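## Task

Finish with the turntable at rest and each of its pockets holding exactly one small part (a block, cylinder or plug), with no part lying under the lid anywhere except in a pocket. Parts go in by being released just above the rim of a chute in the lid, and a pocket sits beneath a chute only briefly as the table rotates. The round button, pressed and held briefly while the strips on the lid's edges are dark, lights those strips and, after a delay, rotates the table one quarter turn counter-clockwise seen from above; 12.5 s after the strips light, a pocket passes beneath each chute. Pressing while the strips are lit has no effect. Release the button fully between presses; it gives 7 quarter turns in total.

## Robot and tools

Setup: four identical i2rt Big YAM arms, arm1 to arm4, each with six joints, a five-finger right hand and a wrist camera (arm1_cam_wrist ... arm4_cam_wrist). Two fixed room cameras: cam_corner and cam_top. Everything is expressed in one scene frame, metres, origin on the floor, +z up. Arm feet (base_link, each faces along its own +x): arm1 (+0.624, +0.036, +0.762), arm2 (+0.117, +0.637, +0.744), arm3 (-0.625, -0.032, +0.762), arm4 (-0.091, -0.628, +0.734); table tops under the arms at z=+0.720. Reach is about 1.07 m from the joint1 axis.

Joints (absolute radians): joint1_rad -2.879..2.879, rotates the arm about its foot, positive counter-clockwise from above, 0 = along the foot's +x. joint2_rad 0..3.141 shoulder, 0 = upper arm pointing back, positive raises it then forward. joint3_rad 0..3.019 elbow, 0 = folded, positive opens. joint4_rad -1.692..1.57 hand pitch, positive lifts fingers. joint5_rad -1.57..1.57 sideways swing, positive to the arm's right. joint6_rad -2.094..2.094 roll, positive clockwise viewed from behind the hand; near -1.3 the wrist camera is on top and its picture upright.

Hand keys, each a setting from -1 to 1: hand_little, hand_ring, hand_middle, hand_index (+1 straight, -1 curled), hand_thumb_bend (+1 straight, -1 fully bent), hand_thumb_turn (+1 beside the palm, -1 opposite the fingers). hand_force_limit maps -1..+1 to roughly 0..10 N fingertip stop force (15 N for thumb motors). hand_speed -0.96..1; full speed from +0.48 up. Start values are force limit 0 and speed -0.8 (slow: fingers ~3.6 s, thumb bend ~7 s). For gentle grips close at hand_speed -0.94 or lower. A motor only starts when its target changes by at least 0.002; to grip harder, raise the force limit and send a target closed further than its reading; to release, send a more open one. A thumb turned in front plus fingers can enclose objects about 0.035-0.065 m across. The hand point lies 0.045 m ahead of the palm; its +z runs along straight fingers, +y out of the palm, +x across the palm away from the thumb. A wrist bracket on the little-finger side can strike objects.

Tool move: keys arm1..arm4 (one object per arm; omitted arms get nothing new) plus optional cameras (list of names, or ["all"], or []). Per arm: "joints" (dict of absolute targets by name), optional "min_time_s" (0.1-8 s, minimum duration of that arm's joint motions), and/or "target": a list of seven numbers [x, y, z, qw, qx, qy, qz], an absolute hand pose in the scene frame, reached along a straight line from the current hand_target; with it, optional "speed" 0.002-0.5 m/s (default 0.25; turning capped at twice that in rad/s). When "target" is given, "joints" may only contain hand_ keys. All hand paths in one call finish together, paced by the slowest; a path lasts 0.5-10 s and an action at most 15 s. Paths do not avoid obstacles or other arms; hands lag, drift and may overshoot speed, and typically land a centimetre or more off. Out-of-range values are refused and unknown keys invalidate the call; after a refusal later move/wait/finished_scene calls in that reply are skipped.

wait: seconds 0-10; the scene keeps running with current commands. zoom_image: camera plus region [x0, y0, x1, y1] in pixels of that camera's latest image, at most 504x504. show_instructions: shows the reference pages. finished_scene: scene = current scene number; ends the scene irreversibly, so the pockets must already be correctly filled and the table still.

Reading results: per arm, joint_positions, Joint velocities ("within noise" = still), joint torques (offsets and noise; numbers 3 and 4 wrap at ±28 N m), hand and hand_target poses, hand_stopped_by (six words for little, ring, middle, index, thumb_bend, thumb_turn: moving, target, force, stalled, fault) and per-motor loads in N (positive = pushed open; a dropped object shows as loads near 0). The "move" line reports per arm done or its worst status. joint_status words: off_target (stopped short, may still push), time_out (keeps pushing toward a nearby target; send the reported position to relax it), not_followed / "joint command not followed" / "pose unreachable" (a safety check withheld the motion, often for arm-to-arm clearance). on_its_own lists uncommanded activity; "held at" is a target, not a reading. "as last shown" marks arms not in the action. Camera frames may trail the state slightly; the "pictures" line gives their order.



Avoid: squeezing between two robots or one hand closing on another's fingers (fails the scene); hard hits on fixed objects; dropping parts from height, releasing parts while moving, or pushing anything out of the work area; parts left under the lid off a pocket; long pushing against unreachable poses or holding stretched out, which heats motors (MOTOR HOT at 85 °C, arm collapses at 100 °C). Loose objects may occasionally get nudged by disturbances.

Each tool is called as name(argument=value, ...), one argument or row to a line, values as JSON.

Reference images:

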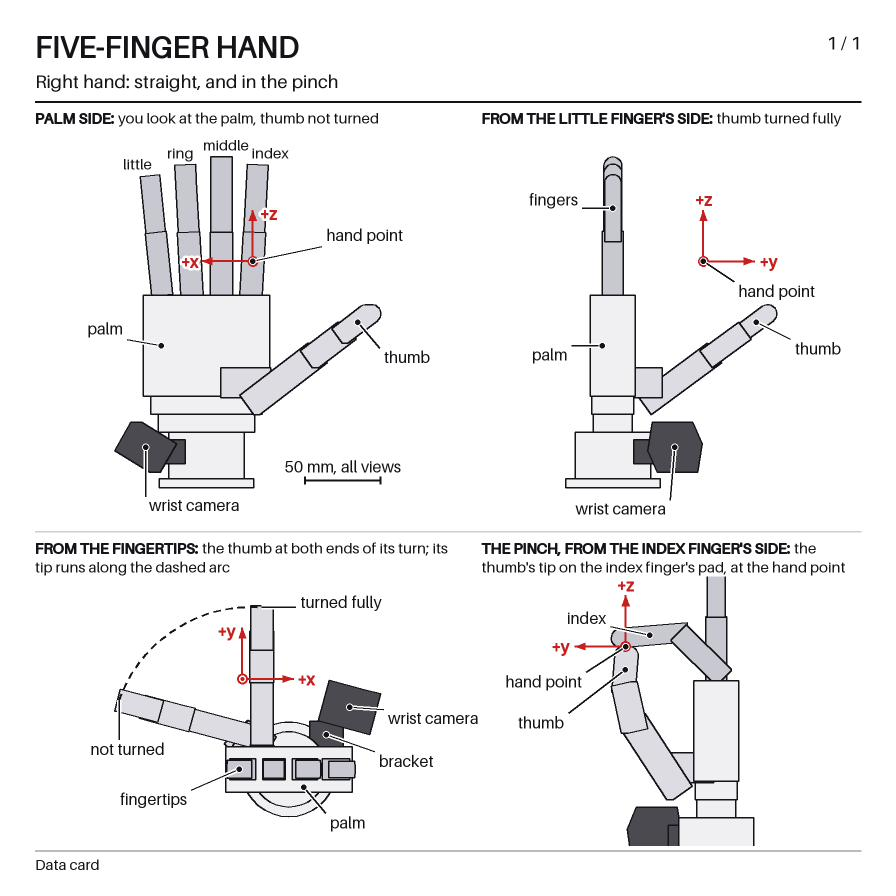

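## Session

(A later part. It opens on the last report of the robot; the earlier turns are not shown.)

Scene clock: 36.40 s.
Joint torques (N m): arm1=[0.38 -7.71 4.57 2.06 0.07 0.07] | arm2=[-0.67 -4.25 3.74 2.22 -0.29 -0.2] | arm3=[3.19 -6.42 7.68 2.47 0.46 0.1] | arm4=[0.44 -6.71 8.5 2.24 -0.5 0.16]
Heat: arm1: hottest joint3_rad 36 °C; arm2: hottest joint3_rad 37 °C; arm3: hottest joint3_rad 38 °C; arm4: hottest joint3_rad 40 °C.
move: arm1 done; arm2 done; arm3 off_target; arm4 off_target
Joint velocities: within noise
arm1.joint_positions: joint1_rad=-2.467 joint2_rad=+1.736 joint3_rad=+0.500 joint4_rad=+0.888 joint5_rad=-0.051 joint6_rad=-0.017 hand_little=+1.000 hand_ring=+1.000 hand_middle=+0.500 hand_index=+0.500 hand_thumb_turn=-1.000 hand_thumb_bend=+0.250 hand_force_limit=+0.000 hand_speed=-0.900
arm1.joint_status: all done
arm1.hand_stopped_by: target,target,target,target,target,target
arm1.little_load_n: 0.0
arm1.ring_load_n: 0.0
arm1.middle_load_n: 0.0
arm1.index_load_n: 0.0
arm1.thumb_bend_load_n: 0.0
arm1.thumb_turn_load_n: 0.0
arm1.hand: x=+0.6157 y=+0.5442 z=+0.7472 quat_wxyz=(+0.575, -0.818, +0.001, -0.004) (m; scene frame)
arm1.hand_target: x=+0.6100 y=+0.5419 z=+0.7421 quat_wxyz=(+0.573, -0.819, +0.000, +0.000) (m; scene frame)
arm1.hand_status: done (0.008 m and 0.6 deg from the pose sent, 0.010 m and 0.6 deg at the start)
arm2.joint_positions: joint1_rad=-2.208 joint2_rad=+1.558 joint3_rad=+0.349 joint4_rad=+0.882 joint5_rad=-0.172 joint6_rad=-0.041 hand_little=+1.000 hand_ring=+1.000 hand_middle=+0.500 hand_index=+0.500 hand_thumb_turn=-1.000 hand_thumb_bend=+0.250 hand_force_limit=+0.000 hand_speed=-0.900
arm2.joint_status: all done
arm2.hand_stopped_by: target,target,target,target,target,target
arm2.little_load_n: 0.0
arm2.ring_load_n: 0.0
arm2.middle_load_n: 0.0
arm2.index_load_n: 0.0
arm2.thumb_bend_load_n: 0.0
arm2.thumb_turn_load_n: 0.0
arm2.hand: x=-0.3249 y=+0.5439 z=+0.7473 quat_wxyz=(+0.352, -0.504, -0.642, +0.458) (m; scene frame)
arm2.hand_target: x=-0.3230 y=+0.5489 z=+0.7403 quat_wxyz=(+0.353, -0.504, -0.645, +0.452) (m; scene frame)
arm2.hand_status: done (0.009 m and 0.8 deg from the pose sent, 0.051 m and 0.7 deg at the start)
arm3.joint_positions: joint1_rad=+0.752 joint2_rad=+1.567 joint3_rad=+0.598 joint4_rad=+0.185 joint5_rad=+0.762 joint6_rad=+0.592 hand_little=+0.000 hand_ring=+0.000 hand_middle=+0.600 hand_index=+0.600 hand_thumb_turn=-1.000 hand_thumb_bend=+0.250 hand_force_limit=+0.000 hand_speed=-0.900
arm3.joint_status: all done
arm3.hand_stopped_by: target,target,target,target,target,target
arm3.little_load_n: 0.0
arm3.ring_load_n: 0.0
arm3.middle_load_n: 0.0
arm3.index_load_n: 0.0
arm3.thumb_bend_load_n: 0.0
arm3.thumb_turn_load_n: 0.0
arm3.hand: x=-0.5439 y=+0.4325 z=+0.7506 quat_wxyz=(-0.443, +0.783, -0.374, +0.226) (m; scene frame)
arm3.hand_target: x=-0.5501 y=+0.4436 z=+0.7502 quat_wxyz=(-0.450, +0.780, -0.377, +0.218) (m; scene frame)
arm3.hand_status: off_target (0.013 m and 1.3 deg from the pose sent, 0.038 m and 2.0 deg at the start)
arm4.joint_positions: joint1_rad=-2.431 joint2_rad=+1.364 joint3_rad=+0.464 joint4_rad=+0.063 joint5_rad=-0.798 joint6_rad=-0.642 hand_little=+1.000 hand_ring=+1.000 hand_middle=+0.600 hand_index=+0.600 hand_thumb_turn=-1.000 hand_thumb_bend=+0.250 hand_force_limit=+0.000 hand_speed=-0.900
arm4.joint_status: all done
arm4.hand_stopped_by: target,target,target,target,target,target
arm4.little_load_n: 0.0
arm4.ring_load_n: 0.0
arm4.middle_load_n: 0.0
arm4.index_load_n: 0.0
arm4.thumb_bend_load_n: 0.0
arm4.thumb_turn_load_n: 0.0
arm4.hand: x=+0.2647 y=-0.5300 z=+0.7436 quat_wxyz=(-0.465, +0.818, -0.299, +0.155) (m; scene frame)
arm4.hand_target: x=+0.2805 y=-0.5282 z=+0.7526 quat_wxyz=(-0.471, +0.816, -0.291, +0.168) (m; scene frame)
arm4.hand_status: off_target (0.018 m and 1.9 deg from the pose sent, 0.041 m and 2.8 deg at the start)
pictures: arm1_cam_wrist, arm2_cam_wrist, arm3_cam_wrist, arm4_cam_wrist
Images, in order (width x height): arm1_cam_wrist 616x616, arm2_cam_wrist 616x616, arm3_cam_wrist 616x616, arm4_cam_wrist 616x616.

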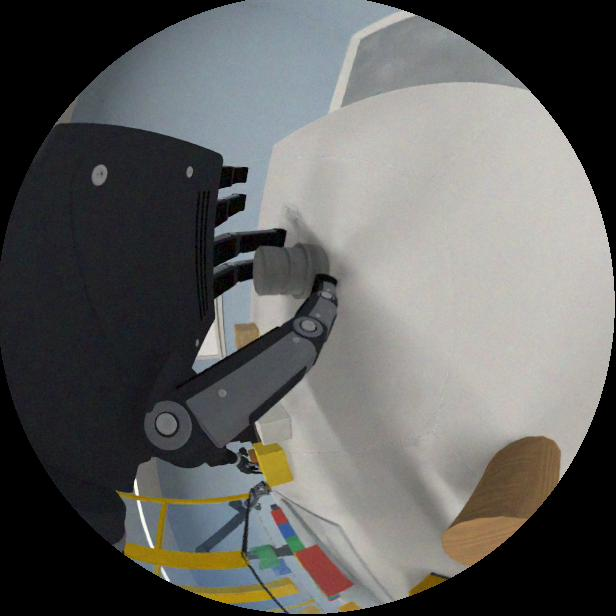

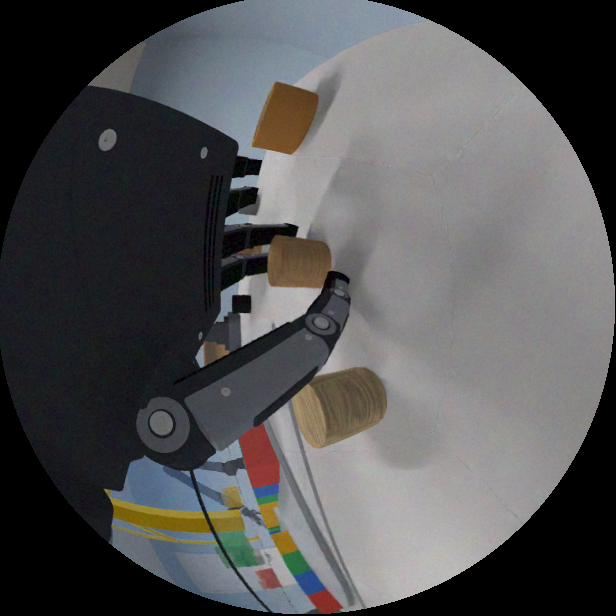

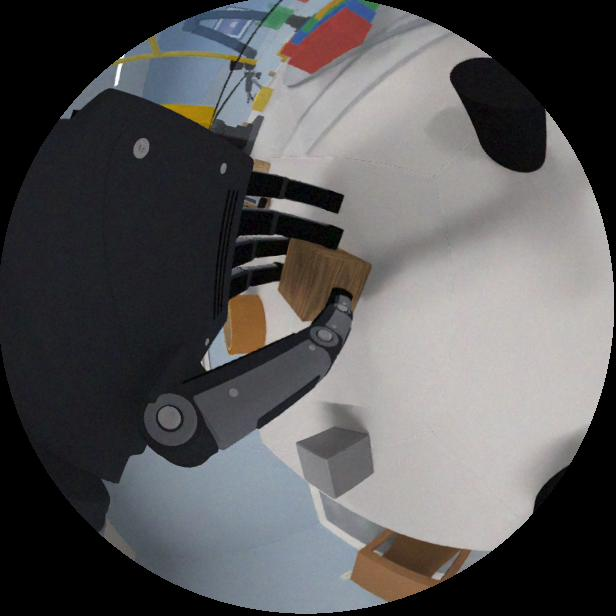

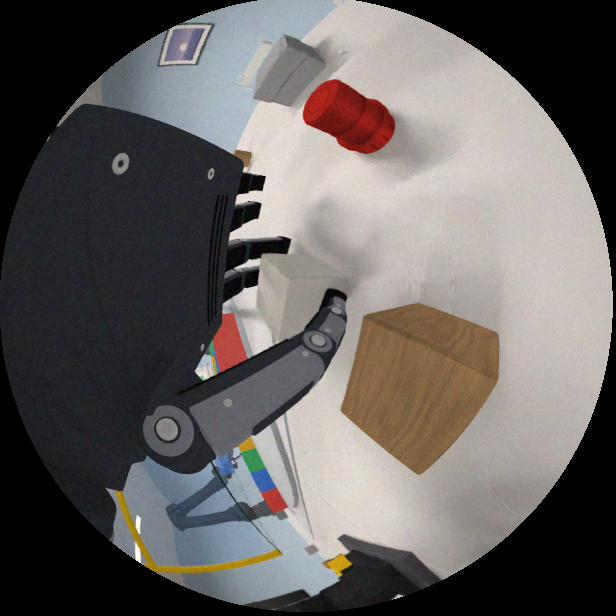

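move(
  arm1={"target": [0.603, 0.542, 0.743, 0.5736, -0.8192, 0, 0], "speed": 0.05},
  arm2={"joints": {"hand_index": -0.3, "hand_middle": -0.3, "hand_force_limit": 0, "hand_speed": -0.9}},
  arm3={"target": [-0.555, 0.452, 0.752, 0.4501, -0.7797, 0.3768, -0.2176], "speed": 0.05},
  arm4={"target": [0.258, -0.519, 0.757, 0.4709, -0.8156, 0.2912, -0.1681], "speed": 0.05},
  cameras=["arm1_cam_wrist", "arm2_cam_wrist", "arm3_cam_wrist", "arm4_cam_wrist"],
)

zoom_image(
  camera="arm1_cam_wrist",
  region=[200, 180, 400, 380],
)

zoom_image(
  camera="arm3_cam_wrist",
  region=[220, 180, 420, 380],
)

zoom_image(
  camera="arm4_cam_wrist",
  region=[220, 180, 420, 380],
)

Scene clock: 40.47 s.
Joint torques (N m): arm1=[0.32 -8.18 4.52 1.83 0.08 0.07] | arm2=[-0.62 -4.31 3.77 1.74 -0.27 -0.22] | arm3=[2.96 -6.71 8.8 1.61 0.5 0.11] | arm4=[0.38 -7.94 6.09 2.09 -0.48 0.19]
Heat: arm1: hottest joint3_rad 36 °C; arm2: hottest joint3_rad 37 °C; arm3: hottest joint3_rad 38 °C; arm4: hottest joint3_rad 40 °C.
move: arm1 done; arm2 off_target; arm3 off_target; arm4 done
Joint velocities: within noise
arm1.joint_positions: joint1_rad=-2.447 joint2_rad=+1.736 joint3_rad=+0.500 joint4_rad=+0.888 joint5_rad=-0.032 joint6_rad=-0.010 hand_little=+1.000 hand_ring=+1.000 hand_middle=+0.500 hand_index=+0.500 hand_thumb_turn=-1.000 hand_thumb_bend=+0.250 hand_force_limit=+0.000 hand_speed=-0.900
arm1.joint_status: not commanded
arm1.hand_stopped_by: target,target,target,target,target,target
arm1.little_load_n: 0.0
arm1.ring_load_n: 0.0
arm1.middle_load_n: 0.0
arm1.index_load_n: 0.0
arm1.thumb_bend_load_n: 0.0
arm1.thumb_turn_load_n: 0.0
arm1.hand: x=+0.6089 y=+0.5446 z=+0.7471 quat_wxyz=(+0.575, -0.818, +0.001, -0.004) (m; scene frame)
arm1.hand_target: x=+0.6030 y=+0.5419 z=+0.7430 quat_wxyz=(+0.573, -0.819, +0.000, +0.000) (m; scene frame)
arm1.hand_status: done (0.008 m and 0.6 deg from the pose sent, 0.014 m and 0.6 deg at the start)
arm2.joint_positions: joint1_rad=-2.208 joint2_rad=+1.558 joint3_rad=+0.349 joint4_rad=+0.895 joint5_rad=-0.172 joint6_rad=-0.041 hand_little=+1.000 hand_ring=+1.000 hand_middle=+0.121 hand_index=+0.121 hand_thumb_turn=-1.000 hand_thumb_bend=+0.253 hand_force_limit=+0.000 hand_speed=-0.900
arm2.joint_status: hand_middle off_target (ended at +0.121, target -0.300); hand_index off_target (ended at +0.121, target -0.300); the others done
arm2.hand_stopped_by: target,target,force,force,target,target
arm2.little_load_n: 0.0
arm2.ring_load_n: 0.0
arm2.middle_load_n: 7.0
arm2.index_load_n: 6.0
arm2.thumb_bend_load_n: 10.0
arm2.thumb_turn_load_n: 0.0
arm2.hand: x=-0.3268 y=+0.5436 z=+0.7503 quat_wxyz=(+0.355, -0.501, -0.640, +0.462) (m; scene frame)
arm2.hand_target: x=-0.3230 y=+0.5489 z=+0.7403 quat_wxyz=(+0.353, -0.504, -0.645, +0.452) (m; scene frame)
arm2.hand_status: not commanded
arm3.joint_positions: joint1_rad=+0.765 joint2_rad=+1.577 joint3_rad=+0.611 joint4_rad=+0.186 joint5_rad=+0.770 joint6_rad=+0.604 hand_little=+0.000 hand_ring=+0.000 hand_middle=+0.600 hand_index=+0.600 hand_thumb_turn=-1.000 hand_thumb_bend=+0.250 hand_force_limit=+0.000 hand_speed=-0.900
arm3.joint_status: not commanded
arm3.hand_stopped_by: target,target,target,target,target,target
arm3.little_load_n: 0.0
arm3.ring_load_n: 0.0
arm3.middle_load_n: 0.0
arm3.index_load_n: 0.0
arm3.thumb_bend_load_n: 0.0
arm3.thumb_turn_load_n: 0.0
arm3.hand: x=-0.5489 y=+0.4394 z=+0.7522 quat_wxyz=(-0.447, +0.781, -0.375, +0.223) (m; scene frame)
arm3.hand_target: x=-0.5551 y=+0.4516 z=+0.7522 quat_wxyz=(-0.450, +0.780, -0.377, +0.217) (m; scene frame)
arm3.hand_status: off_target (0.014 m and 0.7 deg from the pose sent, 0.023 m and 1.3 deg at the start)
arm4.joint_positions: joint1_rad=-2.405 joint2_rad=+1.308 joint3_rad=+0.440 joint4_rad=+0.063 joint5_rad=-0.780 joint6_rad=-0.619 hand_little=+1.000 hand_ring=+1.000 hand_middle=+0.600 hand_index=+0.600 hand_thumb_turn=-1.000 hand_thumb_bend=+0.250 hand_force_limit=+0.000 hand_speed=-0.900
arm4.joint_status: not commanded
arm4.hand_stopped_by: target,target,target,target,target,target
arm4.little_load_n: 0.0
arm4.ring_load_n: 0.0
arm4.middle_load_n: 0.0
arm4.index_load_n: 0.0
arm4.thumb_bend_load_n: 0.5
arm4.thumb_turn_load_n: 0.0
arm4.hand: x=+0.2569 y=-0.5220 z=+0.7520 quat_wxyz=(-0.466, +0.818, -0.295, +0.161) (m; scene frame)
arm4.hand_target: x=+0.2581 y=-0.5190 z=+0.7570 quat_wxyz=(-0.471, +0.816, -0.291, +0.168) (m; scene frame)
arm4.hand_status: done (0.006 m and 1.1 deg from the pose sent, 0.019 m and 1.9 deg at the start)
pictures: arm1_cam_wrist, arm2_cam_wrist, arm3_cam_wrist, arm4_cam_wrist
Images, in order (width x height): arm1_cam_wrist 616x616, arm2_cam_wrist 616x616, arm3_cam_wrist 616x616, arm4_cam_wrist 616x616.

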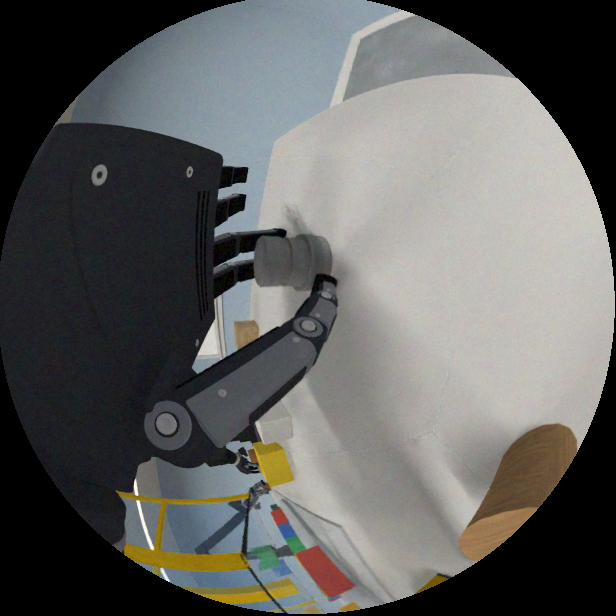

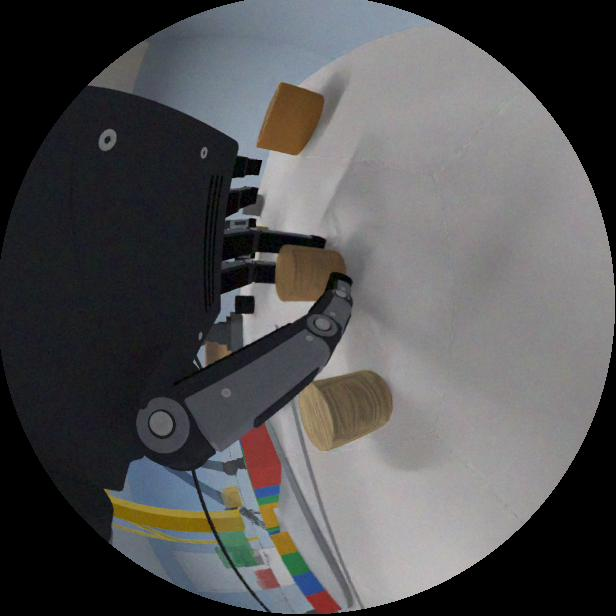

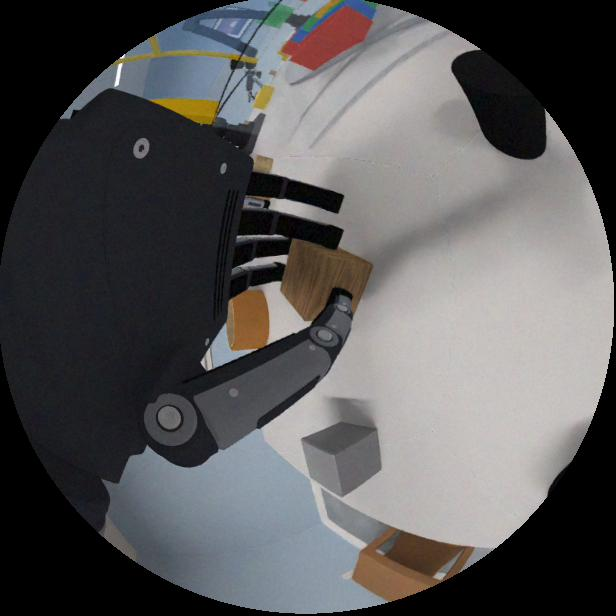

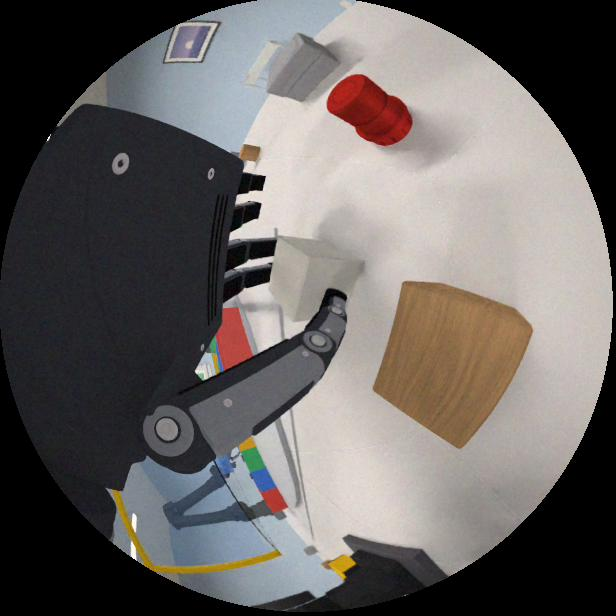

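Scaled by 2.520 from the camera's 616x616 image, which has a finer 880x880 frame.

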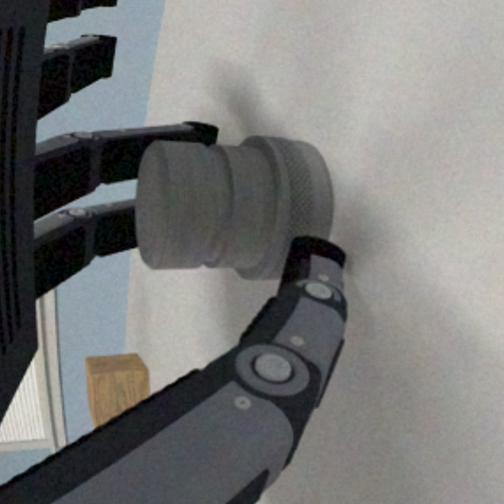

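Scaled by 2.520 from the camera's 616x616 image, which has a finer 880x880 frame.

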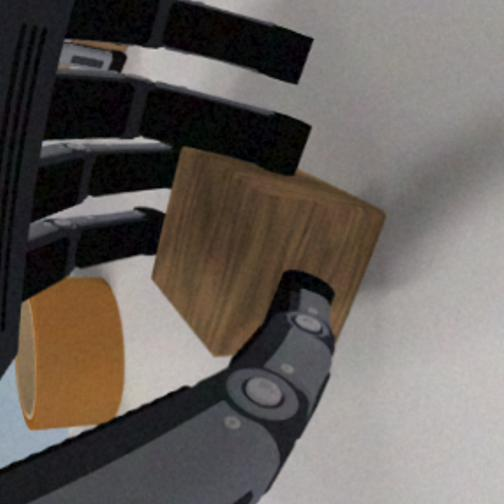

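Scaled by 2.520 from the camera's 616x616 image, which has a finer 880x880 frame.

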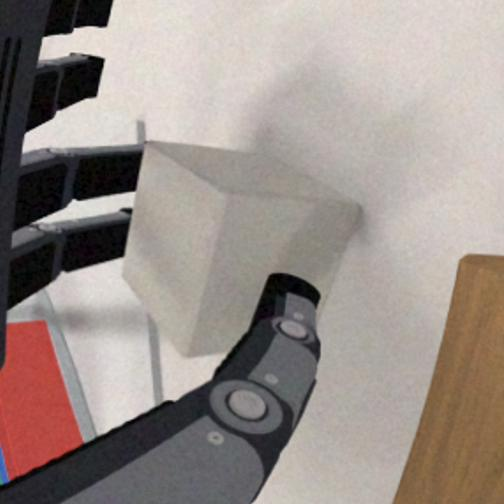

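move(
  arm1={"joints": {"hand_index": -0.3, "hand_middle": -0.3, "hand_force_limit": 0, "hand_speed": -0.9}},
  arm2={"target": [-0.322, 0.549, 0.85, 0.3531, -0.5043, -0.6455, 0.4520], "speed": 0.08},
  arm3={"joints": {"hand_index": -0.3, "hand_middle": -0.3, "hand_force_limit": 0, "hand_speed": -0.9}},
  arm4={"joints": {"hand_index": -0.3, "hand_middle": -0.3, "hand_force_limit": 0, "hand_speed": -0.9}},
  cameras=["arm1_cam_wrist", "arm2_cam_wrist", "arm3_cam_wrist", "arm4_cam_wrist"],
)

Scene clock: 44.37 s.
Joint torques (N m): arm1=[0.32 -7.77 4.53 1.83 0.07 0.05] | arm2=[-0.91 -3.55 10.35 1.46 -0.3 -0.21] | arm3=[3.14 -6.59 8.55 1.59 0.43 0.11] | arm4=[0.38 -7.71 6.11 2.1 -0.48 0.18]
Heat: arm1: hottest joint3_rad 35 °C; arm2: hottest joint3_rad 38 °C; arm3: hottest joint3_rad 38 °C; arm4: hottest joint3_rad 40 °C.
move: arm1 off_target; arm2 off_target; arm3 off_target; arm4 off_target
Joint velocities: within noise
arm1.joint_positions: joint1_rad=-2.447 joint2_rad=+1.736 joint3_rad=+0.500 joint4_rad=+0.891 joint5_rad=-0.031 joint6_rad=-0.009 hand_little=+1.000 hand_ring=+1.000 hand_middle=+0.224 hand_index=+0.167 hand_thumb_turn=-1.000 hand_thumb_bend=+0.252 hand_force_limit=+0.000 hand_speed=-0.900
arm1.joint_status: hand_middle off_target (ended at +0.224, target -0.300); hand_index off_target (ended at +0.167, target -0.300); the others done
arm1.hand_stopped_by: target,target,force,force,target,target
arm1.little_load_n: 0.0
arm1.ring_load_n: 0.0
arm1.middle_load_n: 4.5
arm1.index_load_n: 5.0
arm1.thumb_bend_load_n: 10.5
arm1.thumb_turn_load_n: -0.5
arm1.hand: x=+0.6089 y=+0.5451 z=+0.7480 quat_wxyz=(+0.577, -0.817, +0.002, -0.004) (m; scene frame)
arm1.hand_target: x=+0.6031 y=+0.5419 z=+0.7430 quat_wxyz=(+0.573, -0.819, +0.000, +0.000) (m; scene frame)
arm1.hand_status: not commanded
arm2.joint_positions: joint1_rad=-2.211 joint2_rad=+1.135 joint3_rad=+0.397 joint4_rad=+0.361 joint5_rad=-0.174 joint6_rad=-0.042 hand_little=+1.000 hand_ring=+1.000 hand_middle=+0.121 hand_index=+0.121 hand_thumb_turn=-1.000 hand_thumb_bend=+0.253 hand_force_limit=+0.000 hand_speed=-0.900
arm2.joint_status: not commanded
arm2.hand_stopped_by: target,target,force,force,target,target
arm2.little_load_n: 0.0
arm2.ring_load_n: 0.0
arm2.middle_load_n: 6.0
arm2.index_load_n: 5.5
arm2.thumb_bend_load_n: 10.5
arm2.thumb_turn_load_n: 0.5
arm2.hand: x=-0.3053 y=+0.5453 z=+0.8294 quat_wxyz=(+0.337, -0.514, -0.651, +0.445) (m; scene frame)
arm2.hand_target: x=-0.3211 y=+0.5491 z=+0.8503 quat_wxyz=(+0.353, -0.504, -0.645, +0.452) (m; scene frame)
arm2.hand_status: off_target (0.027 m and 2.4 deg from the pose sent, 0.100 m and 1.4 deg at the start)
arm3.joint_positions: joint1_rad=+0.765 joint2_rad=+1.577 joint3_rad=+0.613 joint4_rad=+0.186 joint5_rad=+0.772 joint6_rad=+0.605 hand_little=+0.000 hand_ring=+0.000 hand_middle=+0.277 hand_index=+0.248 hand_thumb_turn=-1.000 hand_thumb_bend=+0.252 hand_force_limit=+0.000 hand_speed=-0.900
arm3.joint_status: hand_middle off_target (ended at +0.277, target -0.300); hand_index off_target (ended at +0.248, target -0.300); the others done
arm3.hand_stopped_by: target,target,force,force,target,target
arm3.little_load_n: 0.0
arm3.ring_load_n: 0.0
arm3.middle_load_n: 3.0
arm3.index_load_n: 5.5
arm3.thumb_bend_load_n: 12.5
arm3.thumb_turn_load_n: 1.0
arm3.hand: x=-0.5487 y=+0.4403 z=+0.7531 quat_wxyz=(-0.448, +0.779, -0.376, +0.223) (m; scene frame)
arm3.hand_target: x=-0.5550 y=+0.4515 z=+0.7522 quat_wxyz=(-0.450, +0.780, -0.377, +0.218) (m; scene frame)
arm3.hand_status: not commanded
arm4.joint_positions: joint1_rad=-2.405 joint2_rad=+1.305 joint3_rad=+0.440 joint4_rad=+0.063 joint5_rad=-0.780 joint6_rad=-0.619 hand_little=+1.000 hand_ring=+1.000 hand_middle=+0.258 hand_index=+0.249 hand_thumb_turn=-1.000 hand_thumb_bend=+0.253 hand_force_limit=+0.000 hand_speed=-0.900
arm4.joint_status: hand_middle off_target (ended at +0.258, target -0.300); hand_index off_target (ended at +0.249, target -0.300); the others done
arm4.hand_stopped_by: target,target,force,force,target,target
arm4.little_load_n: 0.0
arm4.ring_load_n: 0.0
arm4.middle_load_n: 5.0
arm4.index_load_n: 6.5
arm4.thumb_bend_load_n: 10.0
arm4.thumb_turn_load_n: 1.0
arm4.hand: x=+0.2572 y=-0.5220 z=+0.7530 quat_wxyz=(-0.467, +0.818, -0.294, +0.162) (m; scene frame)
arm4.hand_target: x=+0.2581 y=-0.5190 z=+0.7571 quat_wxyz=(-0.471, +0.816, -0.291, +0.168) (m; scene frame)
arm4.hand_status: not commanded
pictures: arm1_cam_wrist, arm2_cam_wrist, arm3_cam_wrist, arm4_cam_wrist
Images, in order (width x height): arm1_cam_wrist 616x616, arm2_cam_wrist 616x616, arm3_cam_wrist 616x616, arm4_cam_wrist 616x616.

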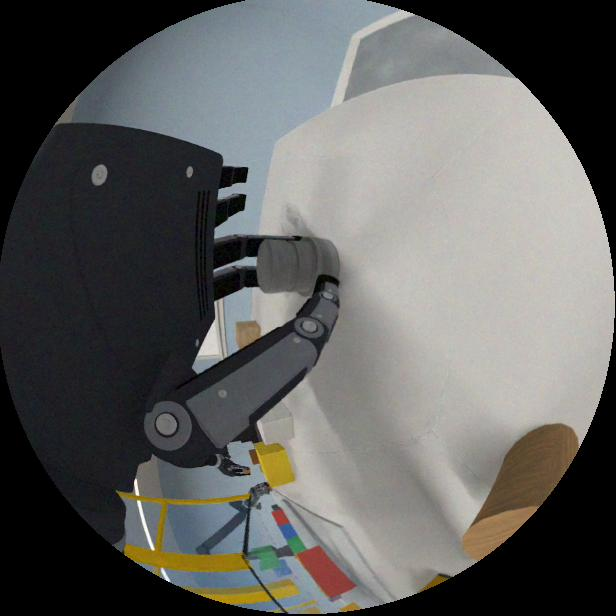

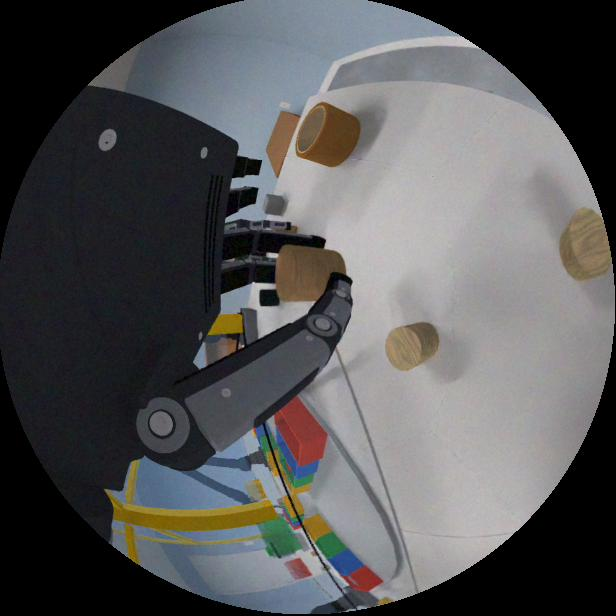

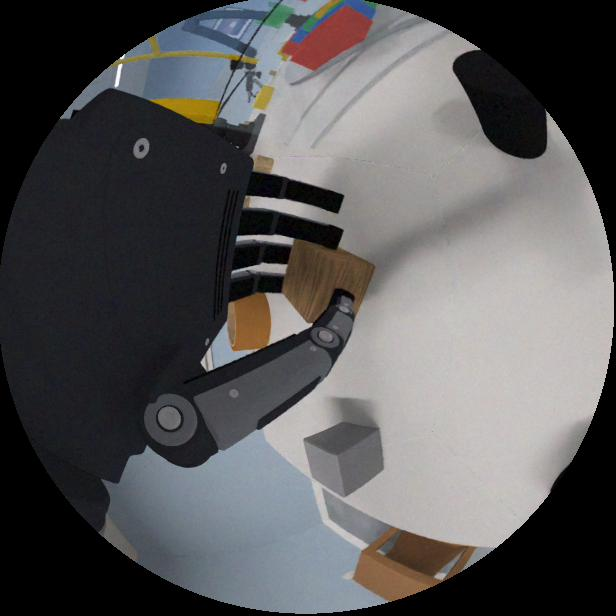

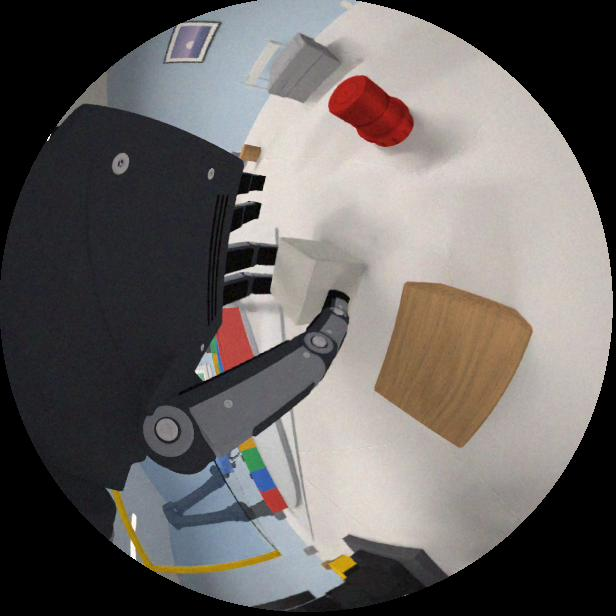

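move(
  arm3={"joints": {"hand_middle": -0.4}},
)

move(
  arm1={"target": [0.605, 0.540, 0.88, 0.5736, -0.8192, 0, 0], "speed": 0.1},
  arm2={"joints": {"joint2_rad": 0.637, "joint3_rad": 1.319, "joint4_rad": -1.15, "joint5_rad": 0, "joint6_rad": 0}, "min_time_s": 4},
  arm3={"target": [-0.558, 0.448, 0.90, 0.4501, -0.7797, 0.3768, -0.2176], "speed": 0.1},
  arm4={"target": [0.255, -0.525, 0.90, 0.4709, -0.8156, 0.2912, -0.1681], "speed": 0.1},
  cameras=["arm1_cam_wrist", "arm2_cam_wrist", "arm3_cam_wrist", "arm4_cam_wrist"],
)

Scene clock: 45.27 s.
Joint torques (N m): arm1=[0.5 -8.06 4.46 1.74 0.08 0.06] | arm2=[-0.79 -3.55 10.3 1.4 -0.32 -0.21] | arm3=[3.02 -6.71 8.55 1.62 0.41 0.09] | arm4=[0.44 -7.71 6.12 2.1 -0.47 0.18]
Heat: arm1: hottest joint3_rad 35 °C; arm2: hottest joint3_rad 38 °C; arm3: hottest joint3_rad 38 °C; arm4: hottest joint3_rad 40 °C.
move: arm3 off_target
Joint velocities: within noise
arm1, arm2, arm4: as last shown
arm2.little_load_n: -0.5
arm2.middle_load_n: 6.5
arm2.thumb_turn_load_n: 0.0
arm3.joint_positions: joint1_rad=+0.765 joint2_rad=+1.577 joint3_rad=+0.613 joint4_rad=+0.186 joint5_rad=+0.772 joint6_rad=+0.605 hand_little=+0.000 hand_ring=+0.000 hand_middle=+0.269 hand_index=+0.248 hand_thumb_turn=-1.000 hand_thumb_bend=+0.253 hand_force_limit=+0.000 hand_speed=-0.900
arm3.joint_status: hand_middle off_target (ended at +0.269, target -0.400)
arm3.hand_stopped_by: target,target,force,force,target,target
arm3.little_load_n: 0.0
arm3.ring_load_n: 0.0
arm3.middle_load_n: 5.5
arm3.index_load_n: 4.5
arm3.thumb_bend_load_n: 13.5
arm3.thumb_turn_load_n: 2.5
arm3.hand: x=-0.5486 y=+0.4403 z=+0.7531 quat_wxyz=(-0.448, +0.779, -0.376, +0.223) (m; scene frame)
arm3.hand_target: x=-0.5550 y=+0.4515 z=+0.7522 quat_wxyz=(-0.450, +0.780, -0.377, +0.218) (m; scene frame)
arm3.hand_status: not commanded
arm4.index_load_n: 6.0
arm4.thumb_bend_load_n: 9.5
pictures: none

Scene clock: 49.87 s.
Joint torques (N m): arm1=[-0.15 -6.83 12.68 1.36 -0.1 0.03] | arm2=[-0.44 1.73 11.26 1.35 0.03 0.08] | arm3=[3.08 -7.59 12.15 1.44 0.53 0.1] | arm4=[-0.85 -5.95 14.13 1.03 -0.7 -0.01]
Heat: arm1: hottest joint3_rad 36 °C; arm2: hottest joint3_rad 40 °C; arm3: hottest joint3_rad 39 °C; arm4: hottest joint3_rad 42 °C.
move: arm1 off_target; arm2 done; arm3 off_target; arm4 off_target
Joint velocities: within noise
arm1.joint_positions: joint1_rad=-2.447 joint2_rad=+1.294 joint3_rad=+0.539 joint4_rad=+0.354 joint5_rad=-0.036 joint6_rad=-0.009 hand_little=+1.000 hand_ring=+1.000 hand_middle=+0.224 hand_index=+0.167 hand_thumb_turn=-1.000 hand_thumb_bend=+0.253 hand_force_limit=+0.000 hand_speed=-0.900
arm1.joint_status: not commanded
arm1.hand_stopped_by: target,target,force,force,target,target
arm1.little_load_n: 0.0
arm1.ring_load_n: 0.0
arm1.middle_load_n: 4.0
arm1.index_load_n: 5.0
arm1.thumb_bend_load_n: 11.0
arm1.thumb_turn_load_n: -0.5
arm1.hand: x=+0.6064 y=+0.5210 z=+0.8548 quat_wxyz=(+0.554, -0.833, +0.001, -0.002) (m; scene frame)
arm1.hand_target: x=+0.6050 y=+0.5386 z=+0.8805 quat_wxyz=(+0.574, -0.819, +0.000, +0.000) (m; scene frame)
arm1.hand_status: off_target (0.032 m and 2.8 deg from the pose sent, 0.132 m and 0.7 deg at the start)
arm2.joint_positions: joint1_rad=-2.211 joint2_rad=+0.639 joint3_rad=+1.279 joint4_rad=-1.142 joint5_rad=-0.003 joint6_rad=-0.014 hand_little=+1.000 hand_ring=+1.000 hand_middle=+0.121 hand_index=+0.121 hand_thumb_turn=-1.000 hand_thumb_bend=+0.253 hand_force_limit=+0.000 hand_speed=-0.900
arm2.joint_status: all done
arm2.hand_stopped_by: target,target,force,force,target,target
arm2.little_load_n: 0.0
arm2.ring_load_n: 0.0
arm2.middle_load_n: 6.5
arm2.index_load_n: 5.5
arm2.thumb_bend_load_n: 10.5
arm2.thumb_turn_load_n: 0.5
arm2.hand: x=-0.1578 y=+0.5833 z=+1.1963 quat_wxyz=(+0.347, -0.583, -0.638, +0.363) (m; scene frame)
arm2.hand_target: x=-0.1546 y=+0.5860 z=+1.2159 quat_wxyz=(+0.358, -0.585, -0.624, +0.374) (m; scene frame)
arm2.hand_status: not commanded
arm3.joint_positions: joint1_rad=+0.769 joint2_rad=+1.274 joint3_rad=+0.766 joint4_rad=-0.314 joint5_rad=+0.772 joint6_rad=+0.608 hand_little=+0.000 hand_ring=+0.000 hand_middle=+0.269 hand_index=+0.248 hand_thumb_turn=-1.000 hand_thumb_bend=+0.253 hand_force_limit=+0.000 hand_speed=-0.900
arm3.joint_status: not commanded
arm3.hand_stopped_by: target,target,force,force,target,target
arm3.little_load_n: 0.0
arm3.ring_load_n: 0.0
arm3.middle_load_n: 5.0
arm3.index_load_n: 4.0
arm3.thumb_bend_load_n: 13.5
arm3.thumb_turn_load_n: 2.5
arm3.hand: x=-0.5515 y=+0.4321 z=+0.8777 quat_wxyz=(-0.432, +0.789, -0.371, +0.231) (m; scene frame)
arm3.hand_target: x=-0.5580 y=+0.4471 z=+0.9001 quat_wxyz=(-0.450, +0.780, -0.377, +0.217) (m; scene frame)
arm3.hand_status: off_target (0.028 m and 2.9 deg from the pose sent, 0.147 m and 0.7 deg at the start)
arm4.joint_positions: joint1_rad=-2.410 joint2_rad=+0.982 joint3_rad=+0.604 joint4_rad=-0.481 joint5_rad=-0.791 joint6_rad=-0.619 hand_little=+1.000 hand_ring=+1.000 hand_middle=+0.258 hand_index=+0.249 hand_thumb_turn=-1.000 hand_thumb_bend=+0.253 hand_force_limit=+0.000 hand_speed=-0.900
arm4.joint_status: not commanded
arm4.hand_stopped_by: target,target,force,force,target,target
arm4.little_load_n: 0.0
arm4.ring_load_n: 0.0
arm4.middle_load_n: 5.0
arm4.index_load_n: 6.0
arm4.thumb_bend_load_n: 9.5
arm4.thumb_turn_load_n: 1.0
arm4.hand: x=+0.2329 y=-0.5205 z=+0.8676 quat_wxyz=(-0.463, +0.820, -0.308, +0.137) (m; scene frame)
arm4.hand_target: x=+0.2533 y=-0.5248 z=+0.9000 quat_wxyz=(-0.471, +0.816, -0.291, +0.169) (m; scene frame)
arm4.hand_status: off_target (0.039 m and 4.1 deg from the pose sent, 0.147 m and 0.9 deg at the start)
pictures: arm1_cam_wrist, arm2_cam_wrist, arm3_cam_wrist, arm4_cam_wrist
Images, in order (width x height): arm1_cam_wrist 616x616, arm2_cam_wrist 616x616, arm3_cam_wrist 616x616, arm4_cam_wrist 616x616.

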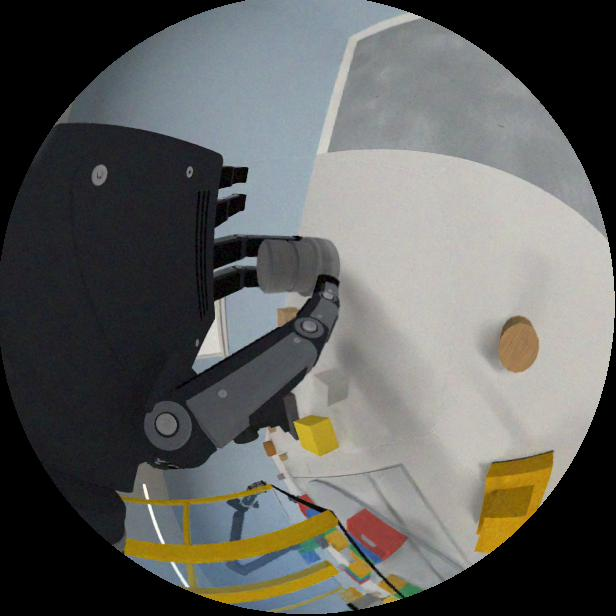

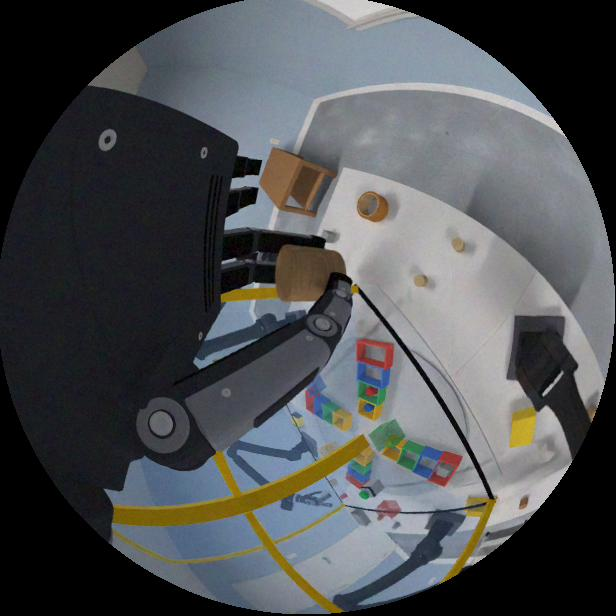

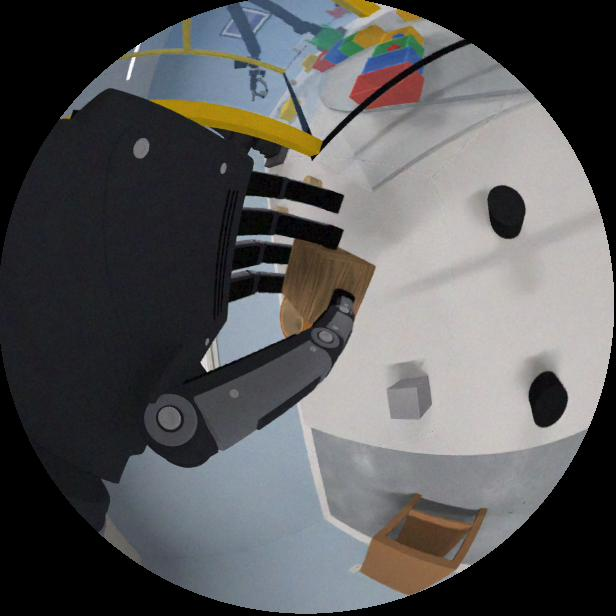

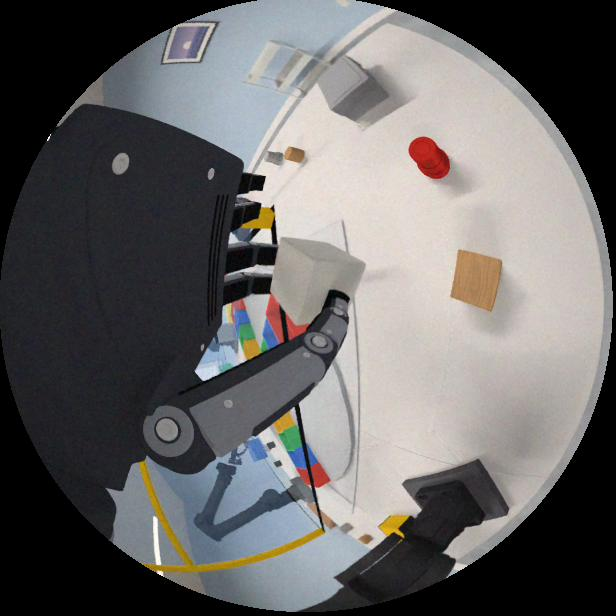

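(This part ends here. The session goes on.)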